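# Turn every valve shut against its stop

## Task

Close each valve by rotating it until it reaches its stop, leaving its slot crosswise to its pipe; turning any valve beyond that stop breaks it, so never force it.

## Robot and tools

Robot: two arms, left_arm and right_arm, each ending in a two-finger parallel gripper. Calibrated base positions in the scene frame: left_arm (+0.030, +0.592, 0), right_arm (-0.009, -0.439, 0), both almost unrotated. A camera stand sits behind the arms.

Scene frame: origin at table-top height midway between the arms; +x points out over the table, +z up, and left_arm is on the +y side. Arm names do not match image left/right. Reported end_effector_position (m), end_effector_quat_wxyz and velocities (m/s, rad/s) use this frame and may be off by a few centimetres.

Gripper axes: fingers point along the gripper's +z and open/close along its y. end_effector_position is the middle of the closed 38 mm pads; closed fingertips reach about 19 mm past it, open ones about 6 mm. A block of varying shape juts up to 12 cm from the last joint's axis toward the gripper's +x and rotates with it; keep it clear of things.

execute_actions(actions, cameras): actions is a list of actions; each action is a table of up to 15 rows, one row per 1/30 s step, and a short table repeats its final row until step 15. Every row is a single flat list of 20 numbers, each in [-1, 1], covering both arms: left dx, dy, dz, rx, ry, rz, left position, force_limit, speed, activate, then the same ten for the right. The six pose numbers are an offset, not a pose: measured from that arm's Hand target as it stood when the action began, along that Hand target's own axes. Rows do not add up; each counts from the same start. A new action starts from the updated Hand target, so sending the same offset again moves further. Scale: 1.0 = 0.6 m for dx, dy, dz and 180 degrees for rx, ry, rz, which together form one rotation vector. All six at 0 asks nothing new of that arm (it re-requests its Hand target). Always send each gripper the position, force_limit and speed you want it to keep, since 0 is itself a command; activate stays 0. Images return only for an empty actions list or when cameras names them (["all"] or names).

Gripper numbers: position +1 = fully open (85 mm), pads touch near -0.8, -1 closes until blocked. speed sets closing rate: about 20 mm/s at -1, 85 at 0, 150 at +1. force_limit with speed sets grip strength (roughly 30 to 100 N per pad for a slow close, more for faster closes starting well open). Both begin at +1. New force_limit/speed act only with a position change of at least 0.01. Send activate 1 once only when fault shows 7 or 13, with nothing touching the fingers' outside. object_status: 0 moving, 1 blocked while opening, 2 blocked while closing (a grip), 3 reached target or pads met. position_measured is in counts: 3 open, 78 about 60 mm, 130 about 40 mm, 180 about 20 mm, 230 pads touching.

move(target, speed, blend, blocking, cameras): drives grippers along straight paths. target is one 20-number row or a list of up to 15 rows laid out as above; each row's pose numbers are offsets from the Hand target at the move's start (never from the previous row), in that Hand target's axes, same scale. Finger numbers of the first row go out at once; later rows' finger numbers are applied on arrival once everything rests. speed: m/s, 0.002 to 3.2, default 0.25, rotation limit twice that in rad/s; one value or one per row. blend: corner rounding in m per row, 0 means stop at each. blocking=false returns after about 0.5 s while motion continues. Paths stop after 10 s and do not avoid obstacles or the other arm; avoid routing near an arm's own base. Result adds a move: line with the ending (done, off_target, moving, held, fault) and limits (paced = pose clipped, held = steps withheld).

wait(seconds 0 to 3600) lets time pass. stop brakes a running move (fingers continue). zoom_image(camera, region [x0, y0, x1, y1] in pixels, at most 504 by 504) enlarges part of the latest image from cam_high, cam_left_wrist or cam_right_wrist (each 672x504). finished_scene(scene) ends the scene irreversibly; the valves must stay shut without the robot.

Motion notes: commanded orientation is clipped each step to 32 degrees from the measured one; motion lags commands by about 0.15 s; joint target rates are capped (2.09, 2.09, 2.62, 3.14, 3.14, 3.14 rad/s). A gripper may rest short of its Hand target; resend the gap as an offset. To stop pressing on something, command the target back past the gripper.

Valve approach: locate valves and slot direction with the cameras, lower the gripper onto the handle, grip or straddle it, then turn with small rz offsets (rotation about the finger axis). Watch joint torques and whether the gripper stops turning: that signals the stop. Do not keep twisting after resistance.

Avoid: net outside force near 150 N (plus or minus 25) or joint contact torque at limits (293, 293, 133, 49.8, 49.8, 49.8 N m) triggers a 10 s arm stop; arms are stiff, so a target even slightly beyond firm contact can fault. Do not hit fixed things, clash the arms, or close a gripper on the other arm's fingers. Anything falling off the table fails the task. Motors at 85 °C brake the arm for 30 to 60 s (MOTOR HOT warns from 70 °C); avoid long stretched holds or pushing toward unreachable poses.

Each tool is called after "Request:" by a JSON object that holds its "name" and its "arguments".

## Session

Request:
{"name": "execute_actions", "arguments": {"actions": []}}

Scene clock: 0.00 s.
left_arm: end_effector_position=(+0.3869, +0.6262, +0.1066) position_measured=3 object_status=3 fault=0 end_effector_quat_wxyz=(-0.538, +0.587, +0.449, +0.405) | right_arm: end_effector_position=(+0.7380, +0.1582, +0.3708) position_measured=3 object_status=3 fault=0 end_effector_quat_wxyz=(-0.093, +0.254, +0.960, +0.075)
Joint positions: left_arm=[2.129 -1.28 2.482 -1.31 -1.025 0.329] | right_arm=[3.581 -1.134 1.317 -1.702 -1.336 0.931]
Joint velocities: within noise
Joint torques (N m): no reading
Motor temperatures (°C): left_arm=[29 27 32 37 33 35] | right_arm=[29 25 27 36 40 37]
Hand target: left_arm +0.3869, +0.6262, +0.1066; -0.538, +0.587, +0.449, +0.405 | right_arm +0.7380, +0.1582, +0.3708; -0.093, +0.254, +0.960, +0.075
Tool commands: left_gripper/position=+1.0 left_gripper/force_limit=+1.0 left_gripper/speed=+1.0 left_gripper/activate=+0.0 right_gripper/position=+1.0 right_gripper/force_limit=+1.0 right_gripper/speed=+1.0 right_gripper/activate=+0.0

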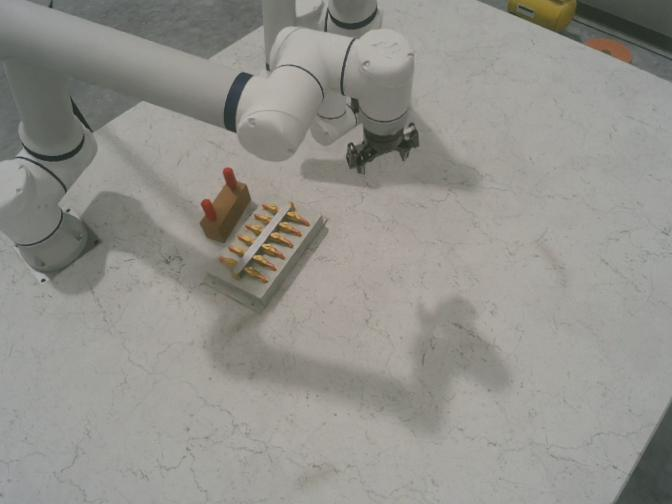

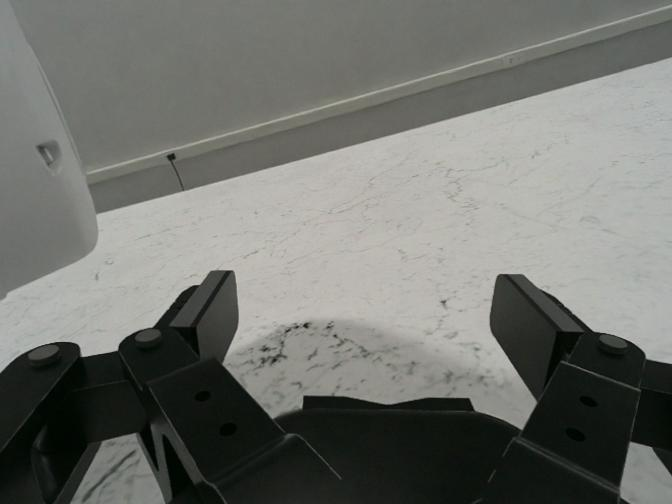

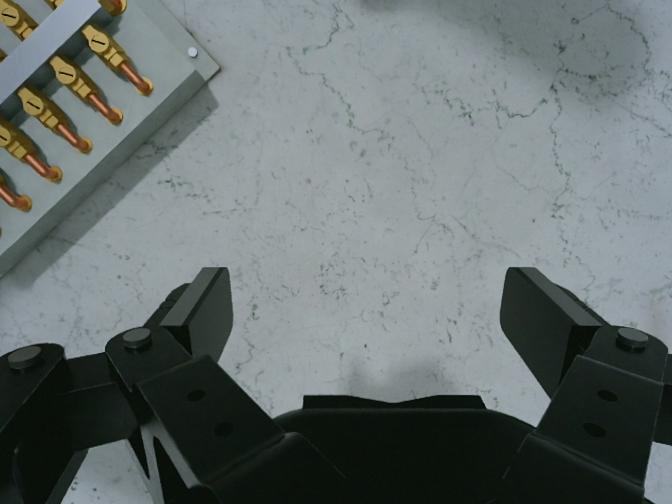

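Request:
{"name": "zoom_image", "arguments": {"camera": "cam_high", "region": [180, 150, 350, 320]}}

Request:
{"name": "zoom_image", "arguments": {"camera": "cam_right_wrist", "region": [0, 0, 230, 230]}}

Scaled by 2.965 from the camera's image (finer frame: 960x720).

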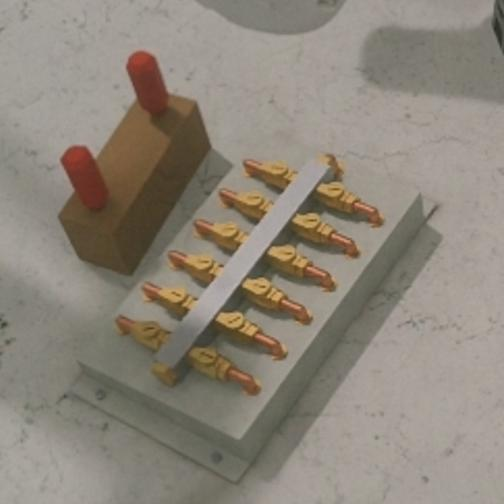

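Scaled by 2.191 from the camera's image (finer frame: 960x720).

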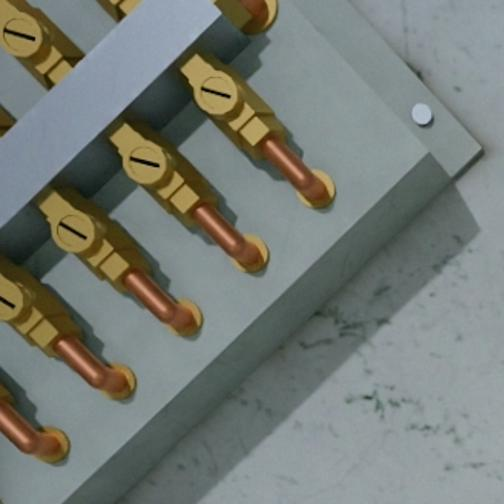

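Request:
{"name": "move", "arguments": {"target": [0,0,0,0,0,0,1,1,1,0, 0.032,-0.473,0.132,0,0,0,1,1,1,0], "cameras": ["cam_right_wrist","cam_high"]}}

Request:
{"name": "zoom_image", "arguments": {"camera": "cam_right_wrist", "region": [84, 0, 588, 400]}}

Scene clock: 2.63 s.
left_arm: end_effector_position=(+0.3869, +0.6262, +0.1066) position_measured=3 object_status=3 fault=0 end_effector_quat_wxyz=(-0.538, +0.587, +0.449, +0.405) | right_arm: end_effector_position=(+0.5680, -0.0611, +0.2705) position_measured=3 object_status=3 fault=0 end_effector_quat_wxyz=(-0.093, +0.254, +0.960, +0.075)
Joint positions: left_arm=[2.129 -1.28 2.482 -1.31 -1.025 0.329] | right_arm=[3.389 -1.498 1.96 -1.937 -1.35 0.735]
Joint torques (N m): left_arm=[-0.74 -39.51 -24.6 1.53 0.31 0.65] | right_arm=[-15.56 -68.22 -40.23 -10.61 -1.47 -3.18]
Hand target: left_arm +0.3869, +0.6262, +0.1066; -0.538, +0.587, +0.449, +0.405 | right_arm +0.5679, -0.0612, +0.2705; -0.093, +0.254, +0.960, +0.075
Off the commanded pose: left_arm 0.000 m, 0 deg | right_arm 0.000 m, 0 deg.
move: done
cam_right_wrist: T_world_to_cam=[[0.49561, 0.86313, 0.09679, -0.24572], [0.85102, -0.50486, 0.14453, -0.53951], [0.17361, 0.01074, -0.98476, 0.29176]] pos_world=[0.53026, -0.06342, 0.38907]
Images, in order (width x height): cam_high 672x504, cam_right_wrist 672x504.

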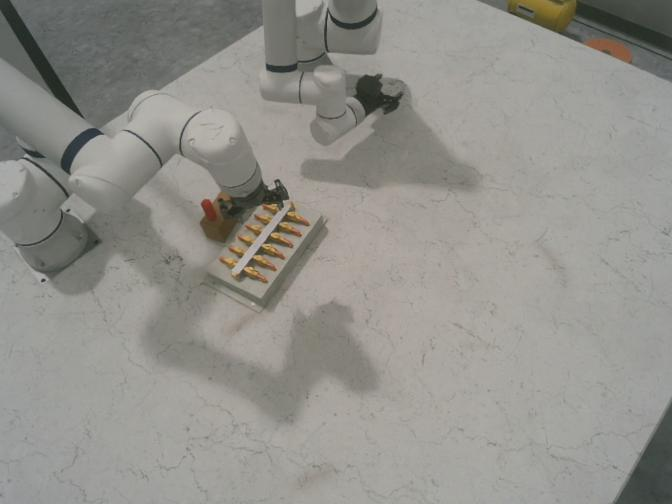

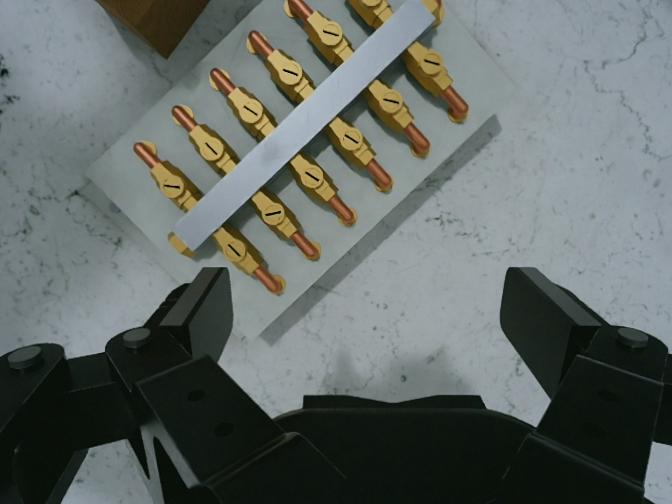

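Scaled by 1.000.

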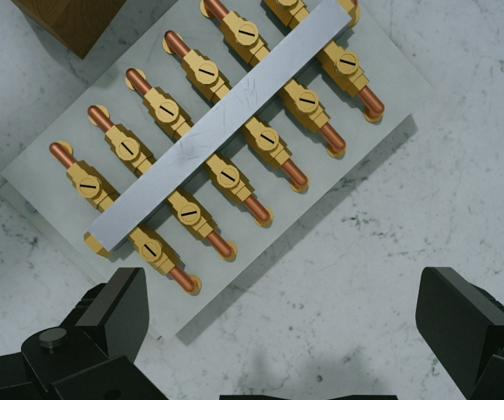

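Request:
{"name": "zoom_image", "arguments": {"camera": "cam_right_wrist", "region": [120, 100, 320, 300]}}

Request:
{"name": "zoom_image", "arguments": {"camera": "cam_right_wrist", "region": [230, 0, 380, 140]}}

Request:
{"name": "zoom_image", "arguments": {"camera": "cam_right_wrist", "region": [320, 0, 500, 180]}}

Scaled by 2.520 from the camera's image (finer frame: 960x720).

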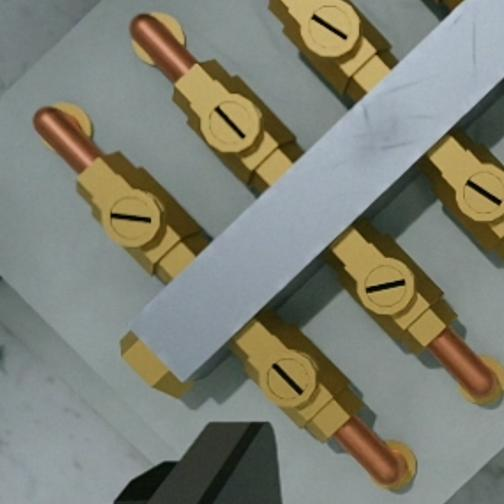

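Scaled by 3.360 from the camera's image (finer frame: 960x720).

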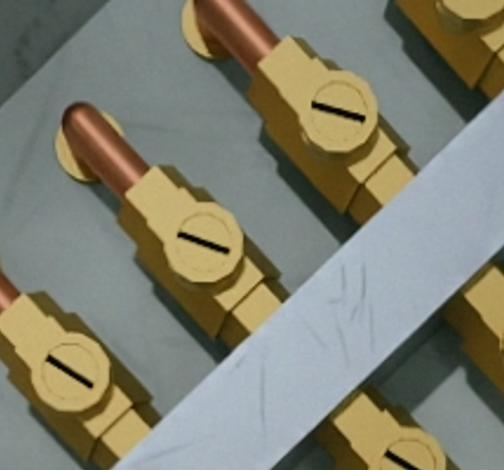

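Scaled by 2.800 from the camera's image (finer frame: 960x720).

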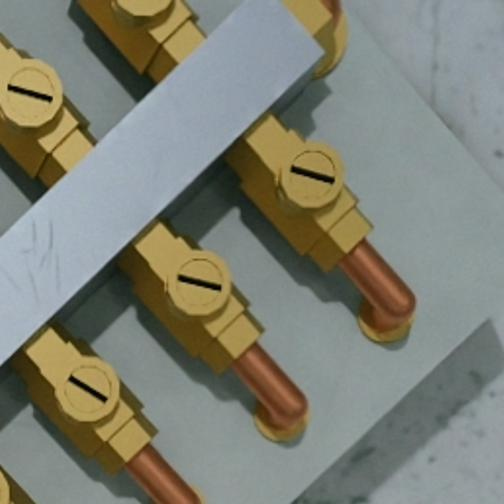

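Request:
{"name": "move", "arguments": {"target": [0,0,0,0,0,0,1,1,1,0, 0.226,-0.084,-0.01,0,0,0,1,1,1,0], "cameras": ["cam_right_wrist"]}}

Request:
{"name": "zoom_image", "arguments": {"camera": "cam_right_wrist", "region": [84, 0, 588, 400]}}

Scene clock: 4.30 s.
left_arm: end_effector_position=(+0.3869, +0.6262, +0.1066) position_measured=3 object_status=3 fault=0 end_effector_quat_wxyz=(-0.538, +0.587, +0.449, +0.405) | right_arm: end_effector_position=(+0.4280, -0.0414, +0.3008) position_measured=3 object_status=3 fault=0 end_effector_quat_wxyz=(-0.093, +0.254, +0.960, +0.075)
Joint positions: left_arm=[2.129 -1.28 2.482 -1.31 -1.025 0.329] | right_arm=[3.482 -1.707 2.108 -1.897 -1.342 0.83]
Joint torques (N m): left_arm=[-1.24 -37.61 -23.31 1.4 1.13 0.91] | right_arm=[13.33 -49.28 -41.84 -0.02 3.24 0.66]
Hand target: left_arm +0.3869, +0.6262, +0.1066; -0.538, +0.587, +0.449, +0.405 | right_arm +0.4278, -0.0414, +0.3009; -0.093, +0.254, +0.960, +0.075
Off the commanded pose: left_arm 0.000 m, 0 deg | right_arm 0.000 m, 0 deg.
move: done
cam_right_wrist: T_world_to_cam=[[0.4956, 0.86313, 0.09687, -0.19625], [0.85103, -0.50486, 0.14448, -0.4147], [0.17361, 0.01084, -0.98476, 0.34571]] pos_world=[0.39016, -0.04372, 0.41937]

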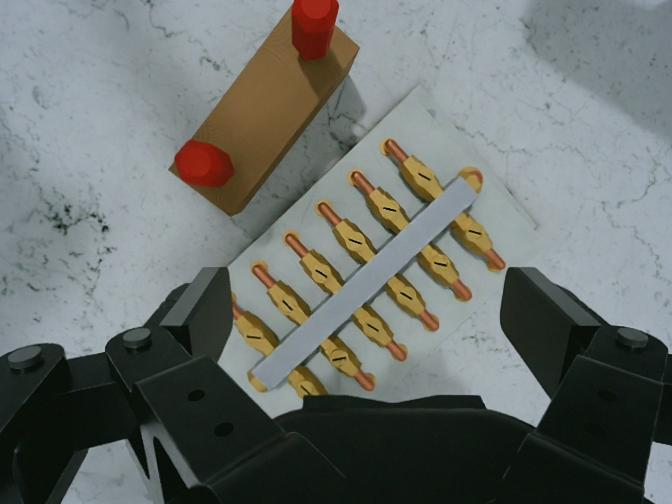

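Scaled by 1.000.

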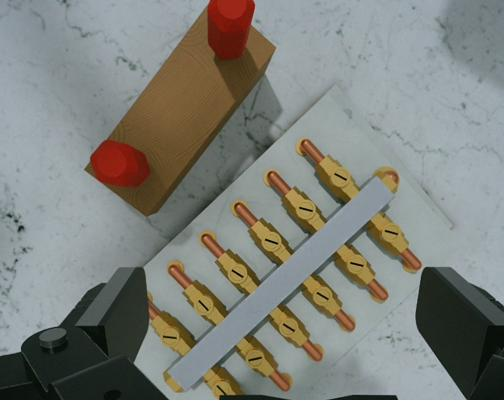

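Request:
{"name": "move", "arguments": {"target": [0,0,0,0,0,0,1,1,1,0, 0.144,-0.081,0.058,0.0309,-0.0697,0.0019,1,1,1,0], "cameras": ["cam_right_wrist","cam_high"]}}

Request:
{"name": "zoom_image", "arguments": {"camera": "cam_right_wrist", "region": [84, 0, 588, 400]}}

Scene clock: 6.70 s.
left_arm: end_effector_position=(+0.3869, +0.6262, +0.1066) position_measured=3 object_status=3 fault=0 end_effector_quat_wxyz=(-0.538, +0.587, +0.449, +0.405) | right_arm: end_effector_position=(+0.3249, -0.0355, +0.2812) position_measured=3 object_status=3 fault=0 end_effector_quat_wxyz=(-0.001, +0.259, +0.966, +0.000)
Joint positions: left_arm=[2.129 -1.28 2.482 -1.31 -1.025 0.329] | right_arm=[3.696 -1.813 2.23 -1.988 -1.569 1.058]
Joint torques (N m): left_arm=[0.83 -42.58 -24.15 2.17 0.41 0.43] | right_arm=[12.32 -36.17 -41.56 -10.81 -2.2 0.83]
Hand target: left_arm +0.3869, +0.6262, +0.1066; -0.538, +0.587, +0.449, +0.405 | right_arm +0.3247, -0.0355, +0.2812; +0.000, +0.259, +0.966, +0.000
Off the commanded pose: left_arm 0.000 m, 0 deg | right_arm 0.000 m, 0 deg.
move: done
cam_right_wrist: T_world_to_cam=[[0.49405, 0.86943, -0.00148, -0.12001], [0.81273, -0.46122, 0.356, -0.36665], [0.30884, -0.17708, -0.93448, 0.27942]] pos_world=[0.27098, -0.01529, 0.39146]
Images, in order (width x height): cam_high 672x504, cam_right_wrist 672x504.

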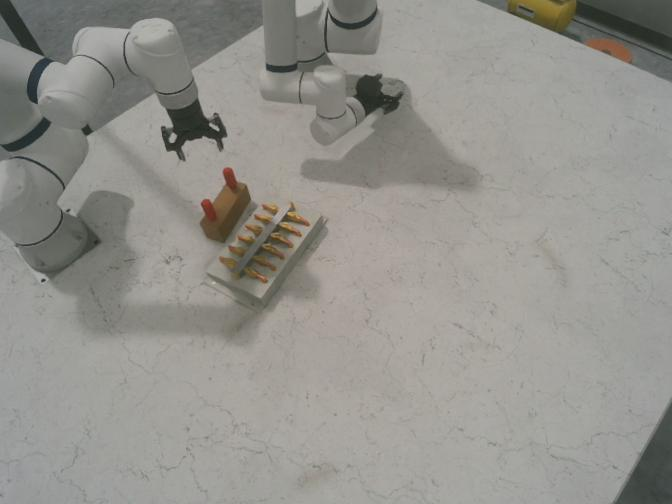

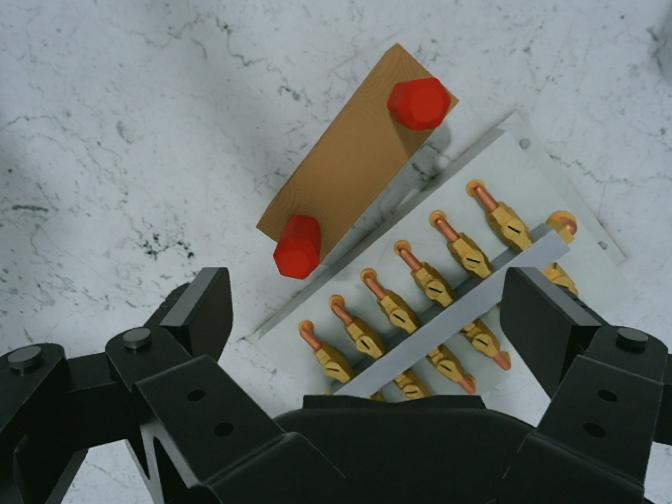

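Scaled by 1.000.

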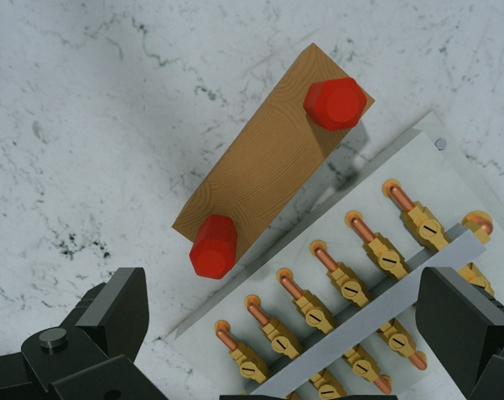

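Request:
{"name": "zoom_image", "arguments": {"camera": "cam_right_wrist", "region": [250, 190, 350, 290]}}

Request:
{"name": "zoom_image", "arguments": {"camera": "cam_right_wrist", "region": [370, 60, 470, 160]}}

Request:
{"name": "zoom_image", "arguments": {"camera": "cam_high", "region": [190, 160, 260, 250]}}

Scaled by 5.040 from the camera's image (finer frame: 960x720).

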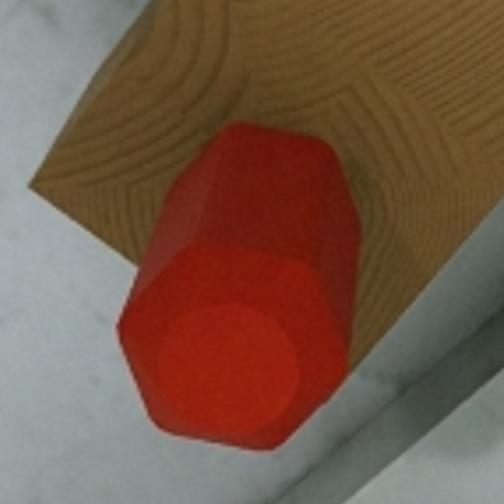

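Scaled by 5.040 from the camera's image (finer frame: 960x720).

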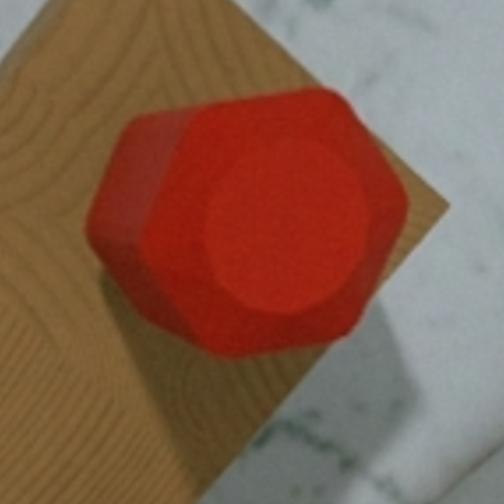

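Scaled by 5.600 from the camera's image (finer frame: 960x720).

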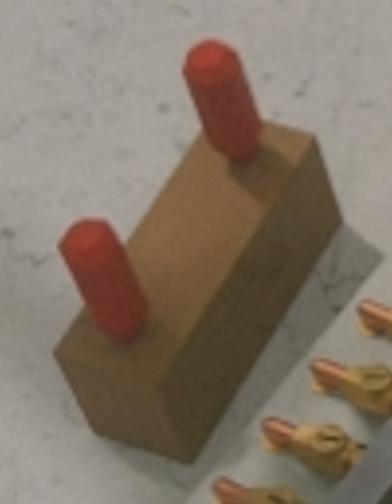

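Request:
{"name": "move", "arguments": {"target": [0,0,0,0,0,0,1,1,1,0, -0.0735,-0.0563,0.135,0,0,-0.111,1,1,1,0], "cameras": ["cam_right_wrist","cam_high"]}}

Request:
{"name": "zoom_image", "arguments": {"camera": "cam_right_wrist", "region": [210, 150, 510, 400]}}

Scene clock: 9.47 s.
left_arm: end_effector_position=(+0.3869, +0.6262, +0.1066) position_measured=3 object_status=3 fault=0 end_effector_quat_wxyz=(-0.538, +0.587, +0.449, +0.405) | right_arm: end_effector_position=(+0.3459, -0.0867, +0.2002) position_measured=3 object_status=3 fault=0 end_effector_quat_wxyz=(+0.000, +0.088, +0.996, +0.000)
Joint positions: left_arm=[2.129 -1.28 2.482 -1.31 -1.025 0.329] | right_arm=[3.581 -1.776 2.365 -2.16 -1.57 0.595]
Joint torques (N m): left_arm=[-3.86 -40.47 -24.91 1.62 0.13 0.19] | right_arm=[-15.09 -12.93 -36.83 -10.28 2.46 -2.59]
Hand target: left_arm +0.3869, +0.6262, +0.1066; -0.538, +0.587, +0.449, +0.405 | right_arm +0.3459, -0.0867, +0.2001; +0.000, +0.088, +0.996, +0.000
Off the commanded pose: left_arm 0.000 m, 0 deg | right_arm 0.000 m, 0 deg.
move: done
cam_right_wrist: T_world_to_cam=[[0.16748, 0.98587, -0.0014, 0.0371], [0.92117, -0.15599, 0.35652, -0.38972], [0.35127, -0.06101, -0.93429, 0.18353]] pos_world=[0.28832, -0.08617, 0.31046]
Images, in order (width x height): cam_high 672x504, cam_right_wrist 672x504.

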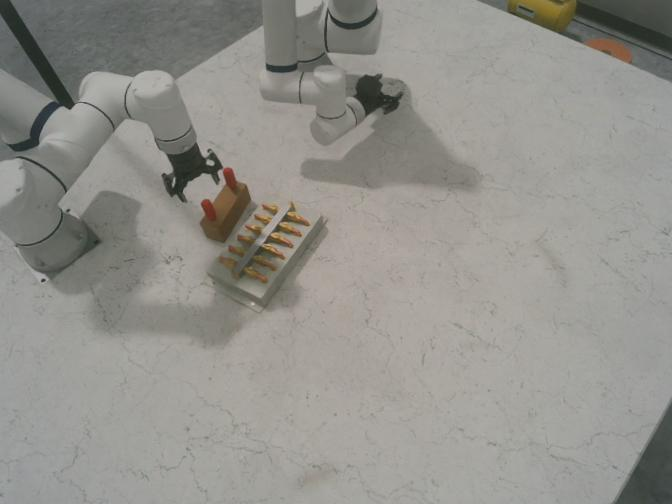

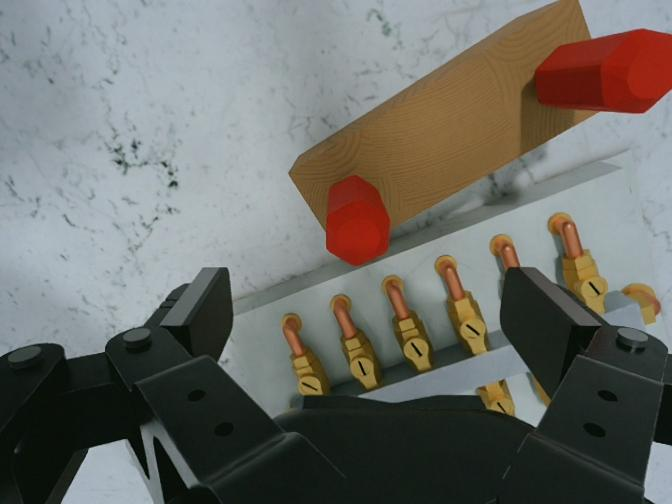

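Scaled by 1.680 from the camera's image (finer frame: 960x720).

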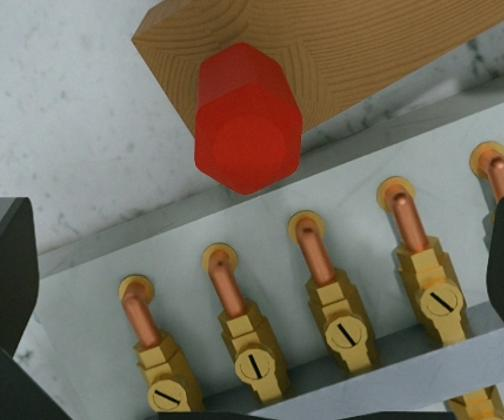

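Request:
{"name": "move", "arguments": {"target": [0,0,0,0,0,0,1,1,1,0, 0,0,0.137,0,0,0,1,1,1,0], "cameras": ["cam_right_wrist","cam_high"], "speed": 0.12}}

Scene clock: 11.07 s.
left_arm: end_effector_position=(+0.3869, +0.6262, +0.1066) position_measured=3 object_status=3 fault=0 end_effector_quat_wxyz=(-0.538, +0.587, +0.449, +0.405) | right_arm: end_effector_position=(+0.3459, -0.0866, +0.1180) position_measured=3 object_status=3 fault=0 end_effector_quat_wxyz=(+0.000, +0.088, +0.996, +0.000)
Joint positions: left_arm=[2.129 -1.28 2.482 -1.31 -1.025 0.329] | right_arm=[3.581 -1.648 2.45 -2.373 -1.57 0.595]
Joint torques (N m): left_arm=[-2.21 -40.93 -24.98 2.01 0.58 0.42] | right_arm=[12.19 -19.51 -30.74 -10.86 -0.09 0.75]
Hand target: left_arm +0.3869, +0.6262, +0.1066; -0.538, +0.587, +0.449, +0.405 | right_arm +0.3459, -0.0866, +0.1179; +0.000, +0.088, +0.996, +0.000
Off the commanded pose: left_arm 0.000 m, 0 deg | right_arm 0.000 m, 0 deg.
move: done
cam_right_wrist: T_world_to_cam=[[0.16723, 0.98592, -0.00131, 0.03694], [0.92125, -0.15578, 0.35641, -0.36041], [0.35119, -0.06081, -0.93433, 0.10688]] pos_world=[0.28832, -0.08607, 0.22837]
Images, in order (width x height): cam_high 672x504, cam_right_wrist 672x504.

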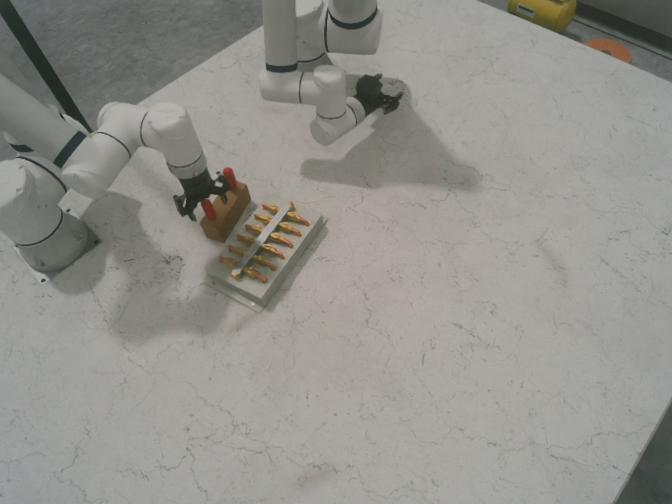

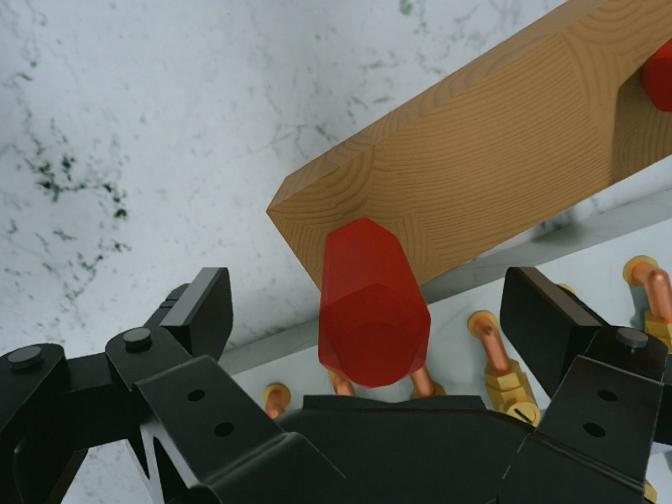

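Request:
{"name": "move", "arguments": {"target": [0,0,0,0,0,0,1,1,1,0, 0,0,0,0,0,0,-1,-0.6,-0.7,0], "cameras": ["cam_right_wrist"]}}

Scene clock: 13.00 s.
left_arm: end_effector_position=(+0.3869, +0.6262, +0.1066) position_measured=3 object_status=3 fault=0 end_effector_quat_wxyz=(-0.538, +0.587, +0.449, +0.405) | right_arm: end_effector_position=(+0.3459, -0.0866, +0.1179) position_measured=164 object_status=2 fault=0 end_effector_quat_wxyz=(+0.000, +0.088, +0.996, +0.000)
Joint positions: left_arm=[2.129 -1.28 2.482 -1.31 -1.025 0.329] | right_arm=[3.581 -1.648 2.45 -2.373 -1.57 0.595]
Joint torques (N m): left_arm=[-0.11 -38.95 -24.42 1.82 0.65 1.01] | right_arm=[10.64 -18.63 -30.04 -7.28 -1.44 0.58]
Hand target: left_arm +0.3869, +0.6262, +0.1066; -0.538, +0.587, +0.449, +0.405 | right_arm +0.3459, -0.0866, +0.1179; +0.000, +0.088, +0.996, +0.000
Off the commanded pose: left_arm 0.000 m, 0 deg | right_arm 0.000 m, 0 deg.
move: done
cam_right_wrist: T_world_to_cam=[[0.16722, 0.98592, -0.0013, 0.03694], [0.92122, -0.15578, 0.3565, -0.36035], [0.35127, -0.06081, -0.9343, 0.10666]] pos_world=[0.28832, -0.08607, 0.22817]

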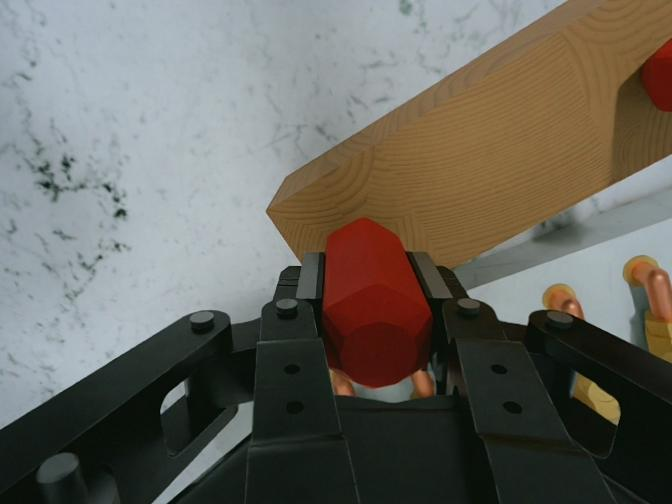

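Request:
{"name": "move", "arguments": {"target": [0,0,0,0,0,0,1,1,1,0, 0,0,-0.25,0,0,0,-1,-0.6,-0.7,0], "cameras": ["cam_right_wrist","cam_high"], "speed": 0.12}}

Request:
{"name": "zoom_image", "arguments": {"camera": "cam_right_wrist", "region": [270, 180, 470, 380]}}

Request:
{"name": "zoom_image", "arguments": {"camera": "cam_high", "region": [150, 100, 320, 270]}}

Scene clock: 14.97 s.
left_arm: end_effector_position=(+0.3869, +0.6262, +0.1066) position_measured=3 object_status=3 fault=0 end_effector_quat_wxyz=(-0.538, +0.587, +0.449, +0.405) | right_arm: end_effector_position=(+0.3460, -0.0868, +0.2677) position_measured=164 object_status=2 fault=0 end_effector_quat_wxyz=(+0.000, +0.088, +0.996, +0.000)
Joint positions: left_arm=[2.129 -1.28 2.482 -1.31 -1.025 0.329] | right_arm=[3.581 -1.849 2.281 -2.002 -1.57 0.595]
Joint torques (N m): left_arm=[0.09 -44.11 -25.68 1.79 0.26 0.99] | right_arm=[-14.26 -33.36 -56.39 -0.82 1.47 -2.72]
Hand target: left_arm +0.3869, +0.6262, +0.1066; -0.538, +0.587, +0.449, +0.405 | right_arm +0.3460, -0.0868, +0.2679; +0.000, +0.088, +0.996, +0.000
Off the commanded pose: left_arm 0.000 m, 0 deg | right_arm 0.000 m, 0 deg.
move: done
cam_right_wrist: T_world_to_cam=[[0.16725, 0.98591, -0.00139, 0.03734], [0.92121, -0.15577, 0.35651, -0.41392], [0.35127, -0.06091, -0.93429, 0.24666]] pos_world=[0.28842, -0.08627, 0.37806]
Images, in order (width x height): cam_high 672x504, cam_right_wrist 672x504.

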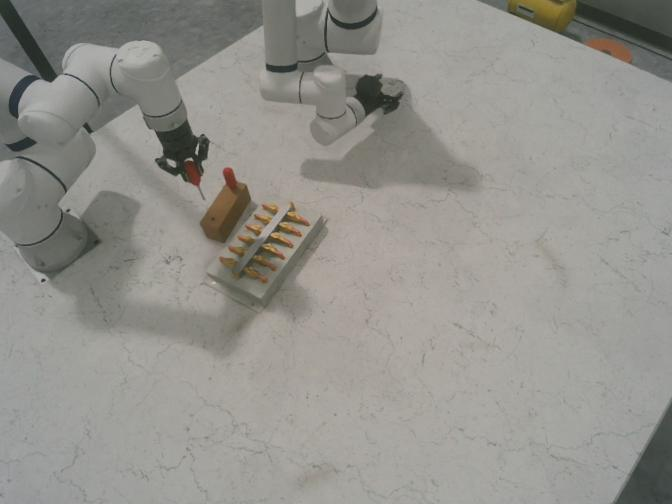

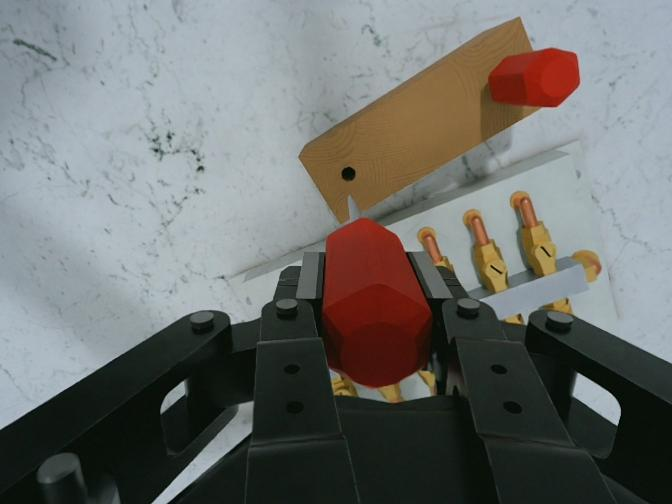

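Scaled by 2.520 from the camera's image (finer frame: 960x720).

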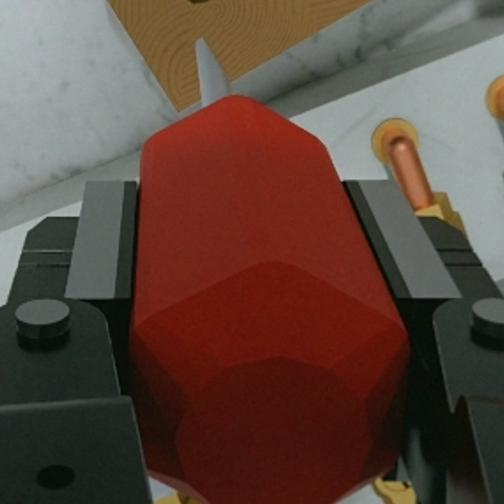

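Scaled by 2.965 from the camera's image (finer frame: 960x720).

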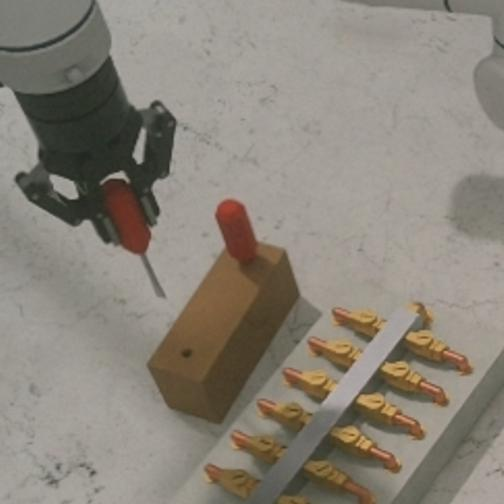

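Request:
{"name": "zoom_image", "arguments": {"camera": "cam_right_wrist", "region": [330, 185, 380, 235]}}

Request:
{"name": "zoom_image", "arguments": {"camera": "cam_high", "region": [180, 170, 220, 210]}}

Scaled by 10.080 from the camera's image (finer frame: 960x720).

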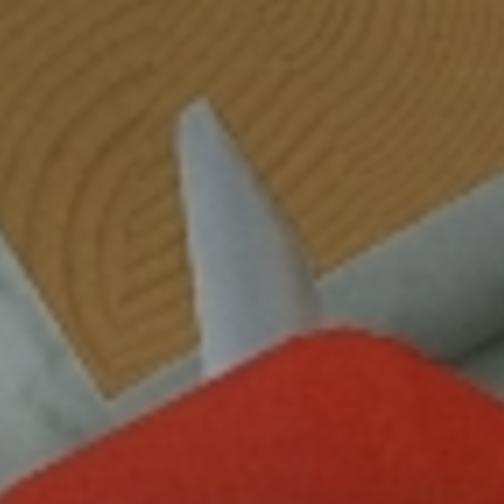

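Scaled by 12.600 from the camera's image (finer frame: 960x720).

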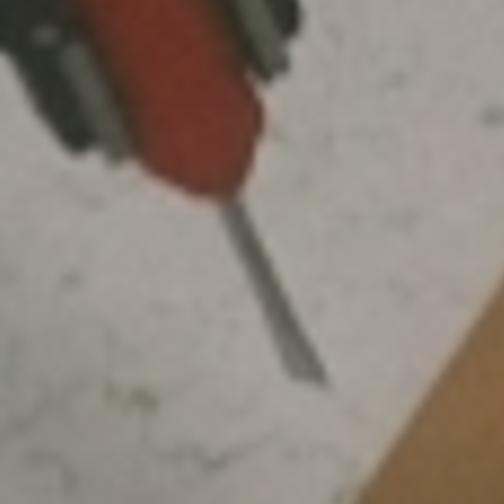

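Request:
{"name": "move", "arguments": {"target": [0,0,0,0,0,0,1,1,1,0, -0.506,-0.237,-0.587,0,-0.7316,0,-1,-0.6,-0.7,0], "cameras": ["cam_right_wrist","cam_high"], "speed": 0.35}}

Scene clock: 21.00 s.
left_arm: end_effector_position=(+0.3869, +0.6262, +0.1066) position_measured=3 object_status=3 fault=0 end_effector_quat_wxyz=(-0.538, +0.587, +0.449, +0.405) | right_arm: end_effector_position=(+0.6202, -0.2801, +0.6197) position_measured=164 object_status=2 fault=0 end_effector_quat_wxyz=(+0.909, +0.036, +0.408, -0.080)
Joint positions: left_arm=[2.129 -1.28 2.482 -1.31 -1.025 0.329] | right_arm=[3.204 -1.325 2.209 -4.764 -1.734 -0.146]
Joint torques (N m): left_arm=[-3.52 -38.99 -25.55 1.94 0.21 1.32] | right_arm=[-16.31 -44.22 -37.13 -2.49 2.88 0.56]
Hand target: left_arm +0.3869, +0.6262, +0.1066; -0.538, +0.587, +0.449, +0.405 | right_arm +0.6203, -0.2802, +0.6198; +0.909, +0.036, +0.408, -0.080
Off the commanded pose: left_arm 0.000 m, 0 deg | right_arm 0.000 m, 0 deg.
move: done
cam_right_wrist: T_world_to_cam=[[0.18142, 0.9834, -0.00363, 0.17444], [-0.87232, 0.16263, 0.4611, 0.31471], [0.45404, -0.08049, 0.88734, -0.73069]] pos_world=[0.57464, -0.28154, 0.50389]
Images, in order (width x height): cam_high 672x504, cam_right_wrist 672x504.

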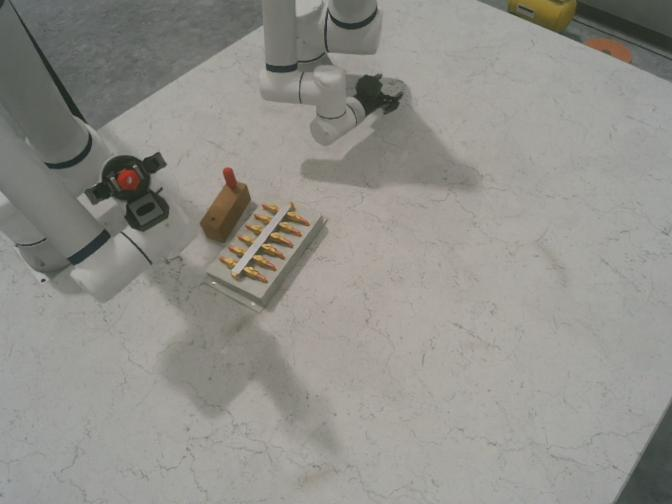

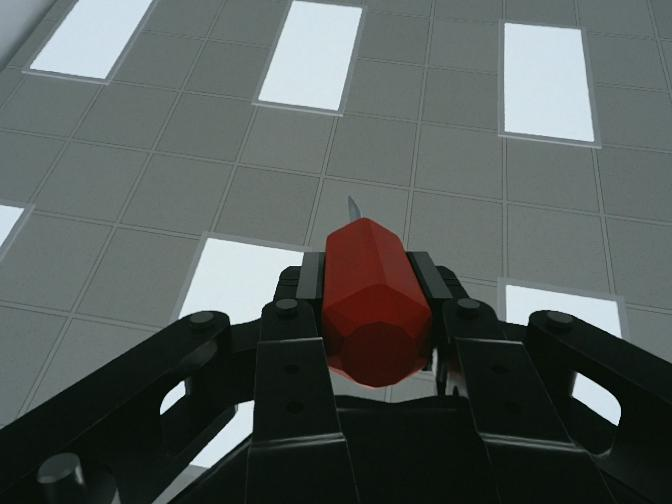

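Request:
{"name": "zoom_image", "arguments": {"camera": "cam_high", "region": [110, 160, 150, 200]}}

Request:
{"name": "zoom_image", "arguments": {"camera": "cam_high", "region": [80, 130, 180, 230]}}

Request:
{"name": "zoom_image", "arguments": {"camera": "cam_right_wrist", "region": [330, 185, 380, 235]}}

Scaled by 12.600 from the camera's image (finer frame: 960x720).

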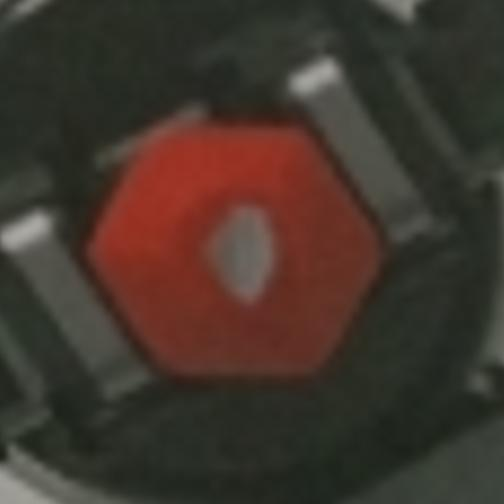

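Scaled by 5.040 from the camera's image (finer frame: 960x720).

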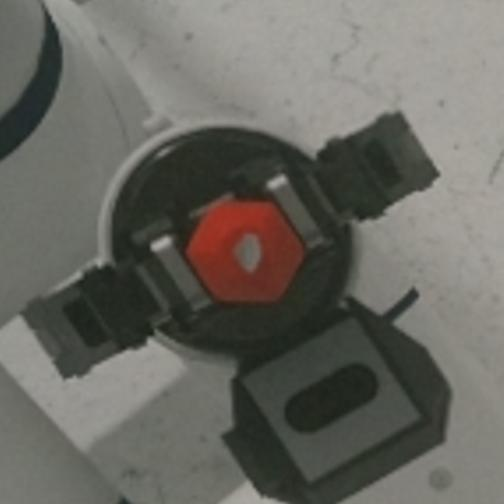

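Scaled by 10.080 from the camera's image (finer frame: 960x720).

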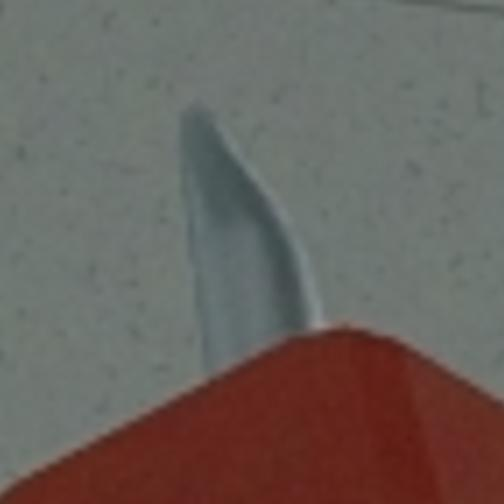

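Request:
{"name": "move", "arguments": {"target": [0,0,0,0,0,0,1,1,1,0, 0.181,0.376,-0.523,0,0.7316,0,-1,-0.6,-0.7,0], "cameras": ["cam_right_wrist","cam_high"], "speed": 0.35}}

Request:
{"name": "zoom_image", "arguments": {"camera": "cam_right_wrist", "region": [84, 0, 588, 400]}}

Scene clock: 27.07 s.
left_arm: end_effector_position=(+0.3869, +0.6262, +0.1066) position_measured=3 object_status=3 fault=0 end_effector_quat_wxyz=(-0.538, +0.587, +0.449, +0.405) | right_arm: end_effector_position=(+0.4999, -0.0295, +0.3303) position_measured=164 object_status=2 fault=0 end_effector_quat_wxyz=(+0.000, +0.088, +0.996, +0.000) end_effector_velocity=(-0.001, +0.000, +0.000) end_effector_angular_velocity=(-0.001, +0.005, +0.001)
Joint positions: left_arm=[2.129 -1.28 2.482 -1.31 -1.025 0.329] | right_arm=[3.564 -1.61 1.967 -1.928 -1.57 0.578]
Joint velocities: left_arm=[within noise] | right_arm=[0 0.001 -0.001 0.005 0.001 -0.001]
Joint torques (N m): left_arm=[-1.31 -42.02 -23.82 1.6 0.33 0.8] | right_arm=[-14.45 -34.36 -59.77 -0.54 2.6 -2.37]
Hand target: left_arm +0.3869, +0.6262, +0.1066; -0.538, +0.587, +0.449, +0.405 | right_arm +0.4999, -0.0294, +0.3303; +0.000, +0.088, +0.996, +0.000
Off the commanded pose: left_arm 0.000 m, 0 deg | right_arm 0.000 m, 0 deg.
move: done
cam_right_wrist: T_world_to_cam=[[0.16726, 0.98591, -0.00131, -0.04485], [0.92105, -0.15578, 0.35692, -0.56916], [0.35169, -0.06091, -0.93413, 0.25422]] pos_world=[0.44232, -0.02897, 0.44057]
Images, in order (width x height): cam_high 672x504, cam_right_wrist 672x504.

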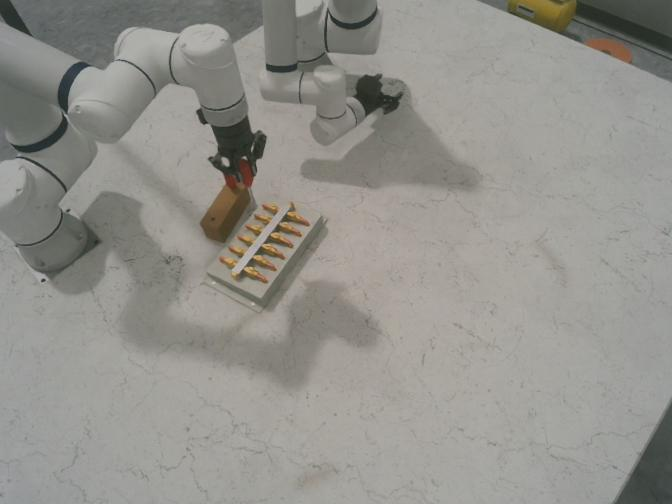

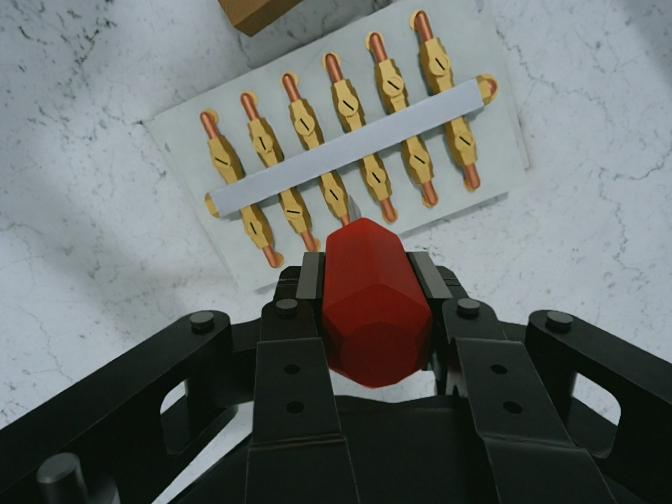

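Scaled by 1.000.

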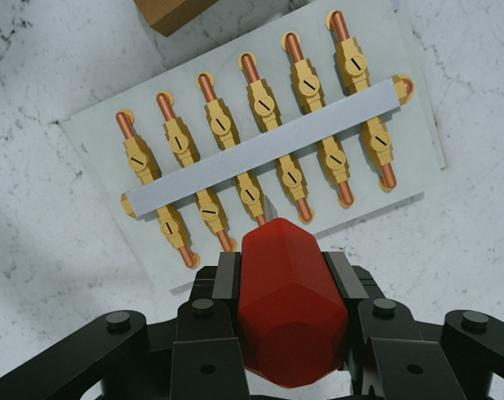

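Request:
{"name": "zoom_image", "arguments": {"camera": "cam_right_wrist", "region": [190, 60, 340, 180]}}

Request:
{"name": "zoom_image", "arguments": {"camera": "cam_right_wrist", "region": [320, 20, 470, 140]}}

Request:
{"name": "zoom_image", "arguments": {"camera": "cam_right_wrist", "region": [230, 130, 380, 250]}}

Request:
{"name": "zoom_image", "arguments": {"camera": "cam_right_wrist", "region": [350, 110, 500, 230]}}

Scaled by 3.360 from the camera's image (finer frame: 960x720).

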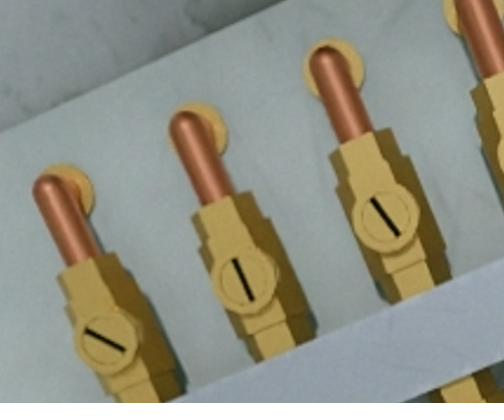

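Scaled by 3.360 from the camera's image (finer frame: 960x720).

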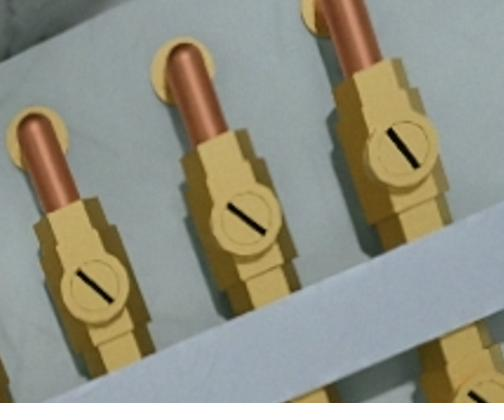

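Scaled by 3.360 from the camera's image (finer frame: 960x720).

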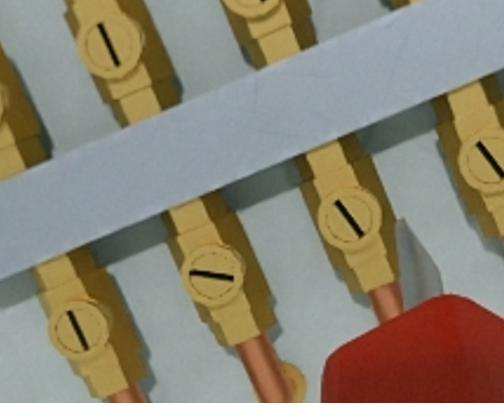

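Scaled by 3.360 from the camera's image (finer frame: 960x720).

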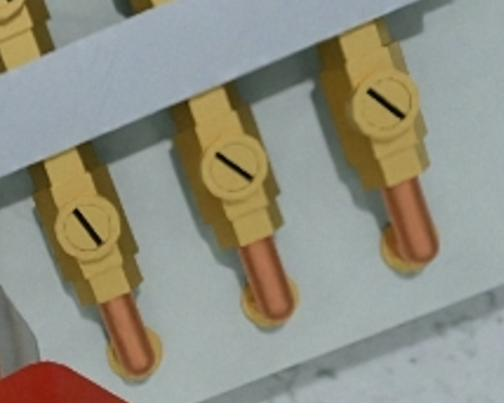

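Request:
{"name": "move", "arguments": {"target": [0,0,0,0,0,0,1,1,1,0, -0.026,0.0458,0.2288,0,0,-0.05,-1,-0.6,-0.7,0], "cameras": ["cam_right_wrist"], "speed": 0.2}}

Request:
{"name": "zoom_image", "arguments": {"camera": "cam_right_wrist", "region": [310, 150, 410, 250]}}

Scene clock: 29.47 s.
left_arm: end_effector_position=(+0.3869, +0.6262, +0.1066) position_measured=3 object_status=3 fault=0 end_effector_quat_wxyz=(-0.538, +0.587, +0.449, +0.405) | right_arm: end_effector_position=(+0.5200, -0.0050, +0.1932) position_measured=164 object_status=2 fault=0 end_effector_quat_wxyz=(+0.000, +0.009, +1.000, +0.000)
Joint positions: left_arm=[2.129 -1.28 2.482 -1.31 -1.025 0.329] | right_arm=[3.586 -1.443 2.064 -2.191 -1.57 0.444]
Joint torques (N m): left_arm=[-3.57 -41.68 -25.6 1.45 -0.04 0.83] | right_arm=[11.48 -45.85 -36.85 -10.49 2.4 -2.71]
Hand target: left_arm +0.3869, +0.6262, +0.1066; -0.538, +0.587, +0.449, +0.405 | right_arm +0.5200, -0.0050, +0.1930; +0.000, +0.009, +1.000, +0.000
Off the commanded pose: left_arm 0.000 m, 0 deg | right_arm 0.000 m, 0 deg.
move: done
cam_right_wrist: T_world_to_cam=[[0.01113, 0.99994, -0.00129, 0.00873], [0.93418, -0.00993, 0.35667, -0.5409], [0.35663, -0.00517, -0.93423, 0.11831]] pos_world=[0.46301, -0.01349, 0.30347]

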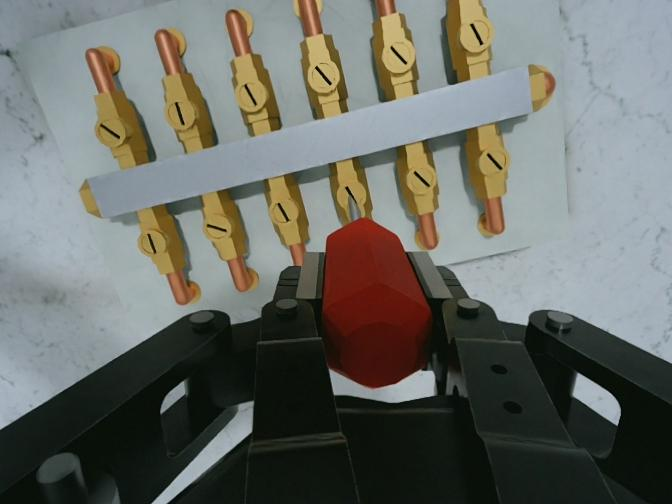

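Scaled by 5.040 from the camera's image (finer frame: 960x720).

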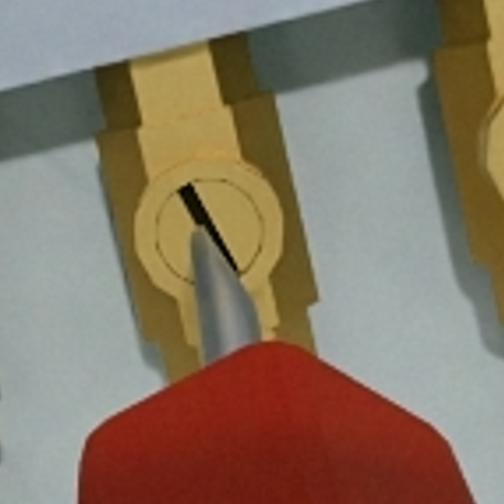

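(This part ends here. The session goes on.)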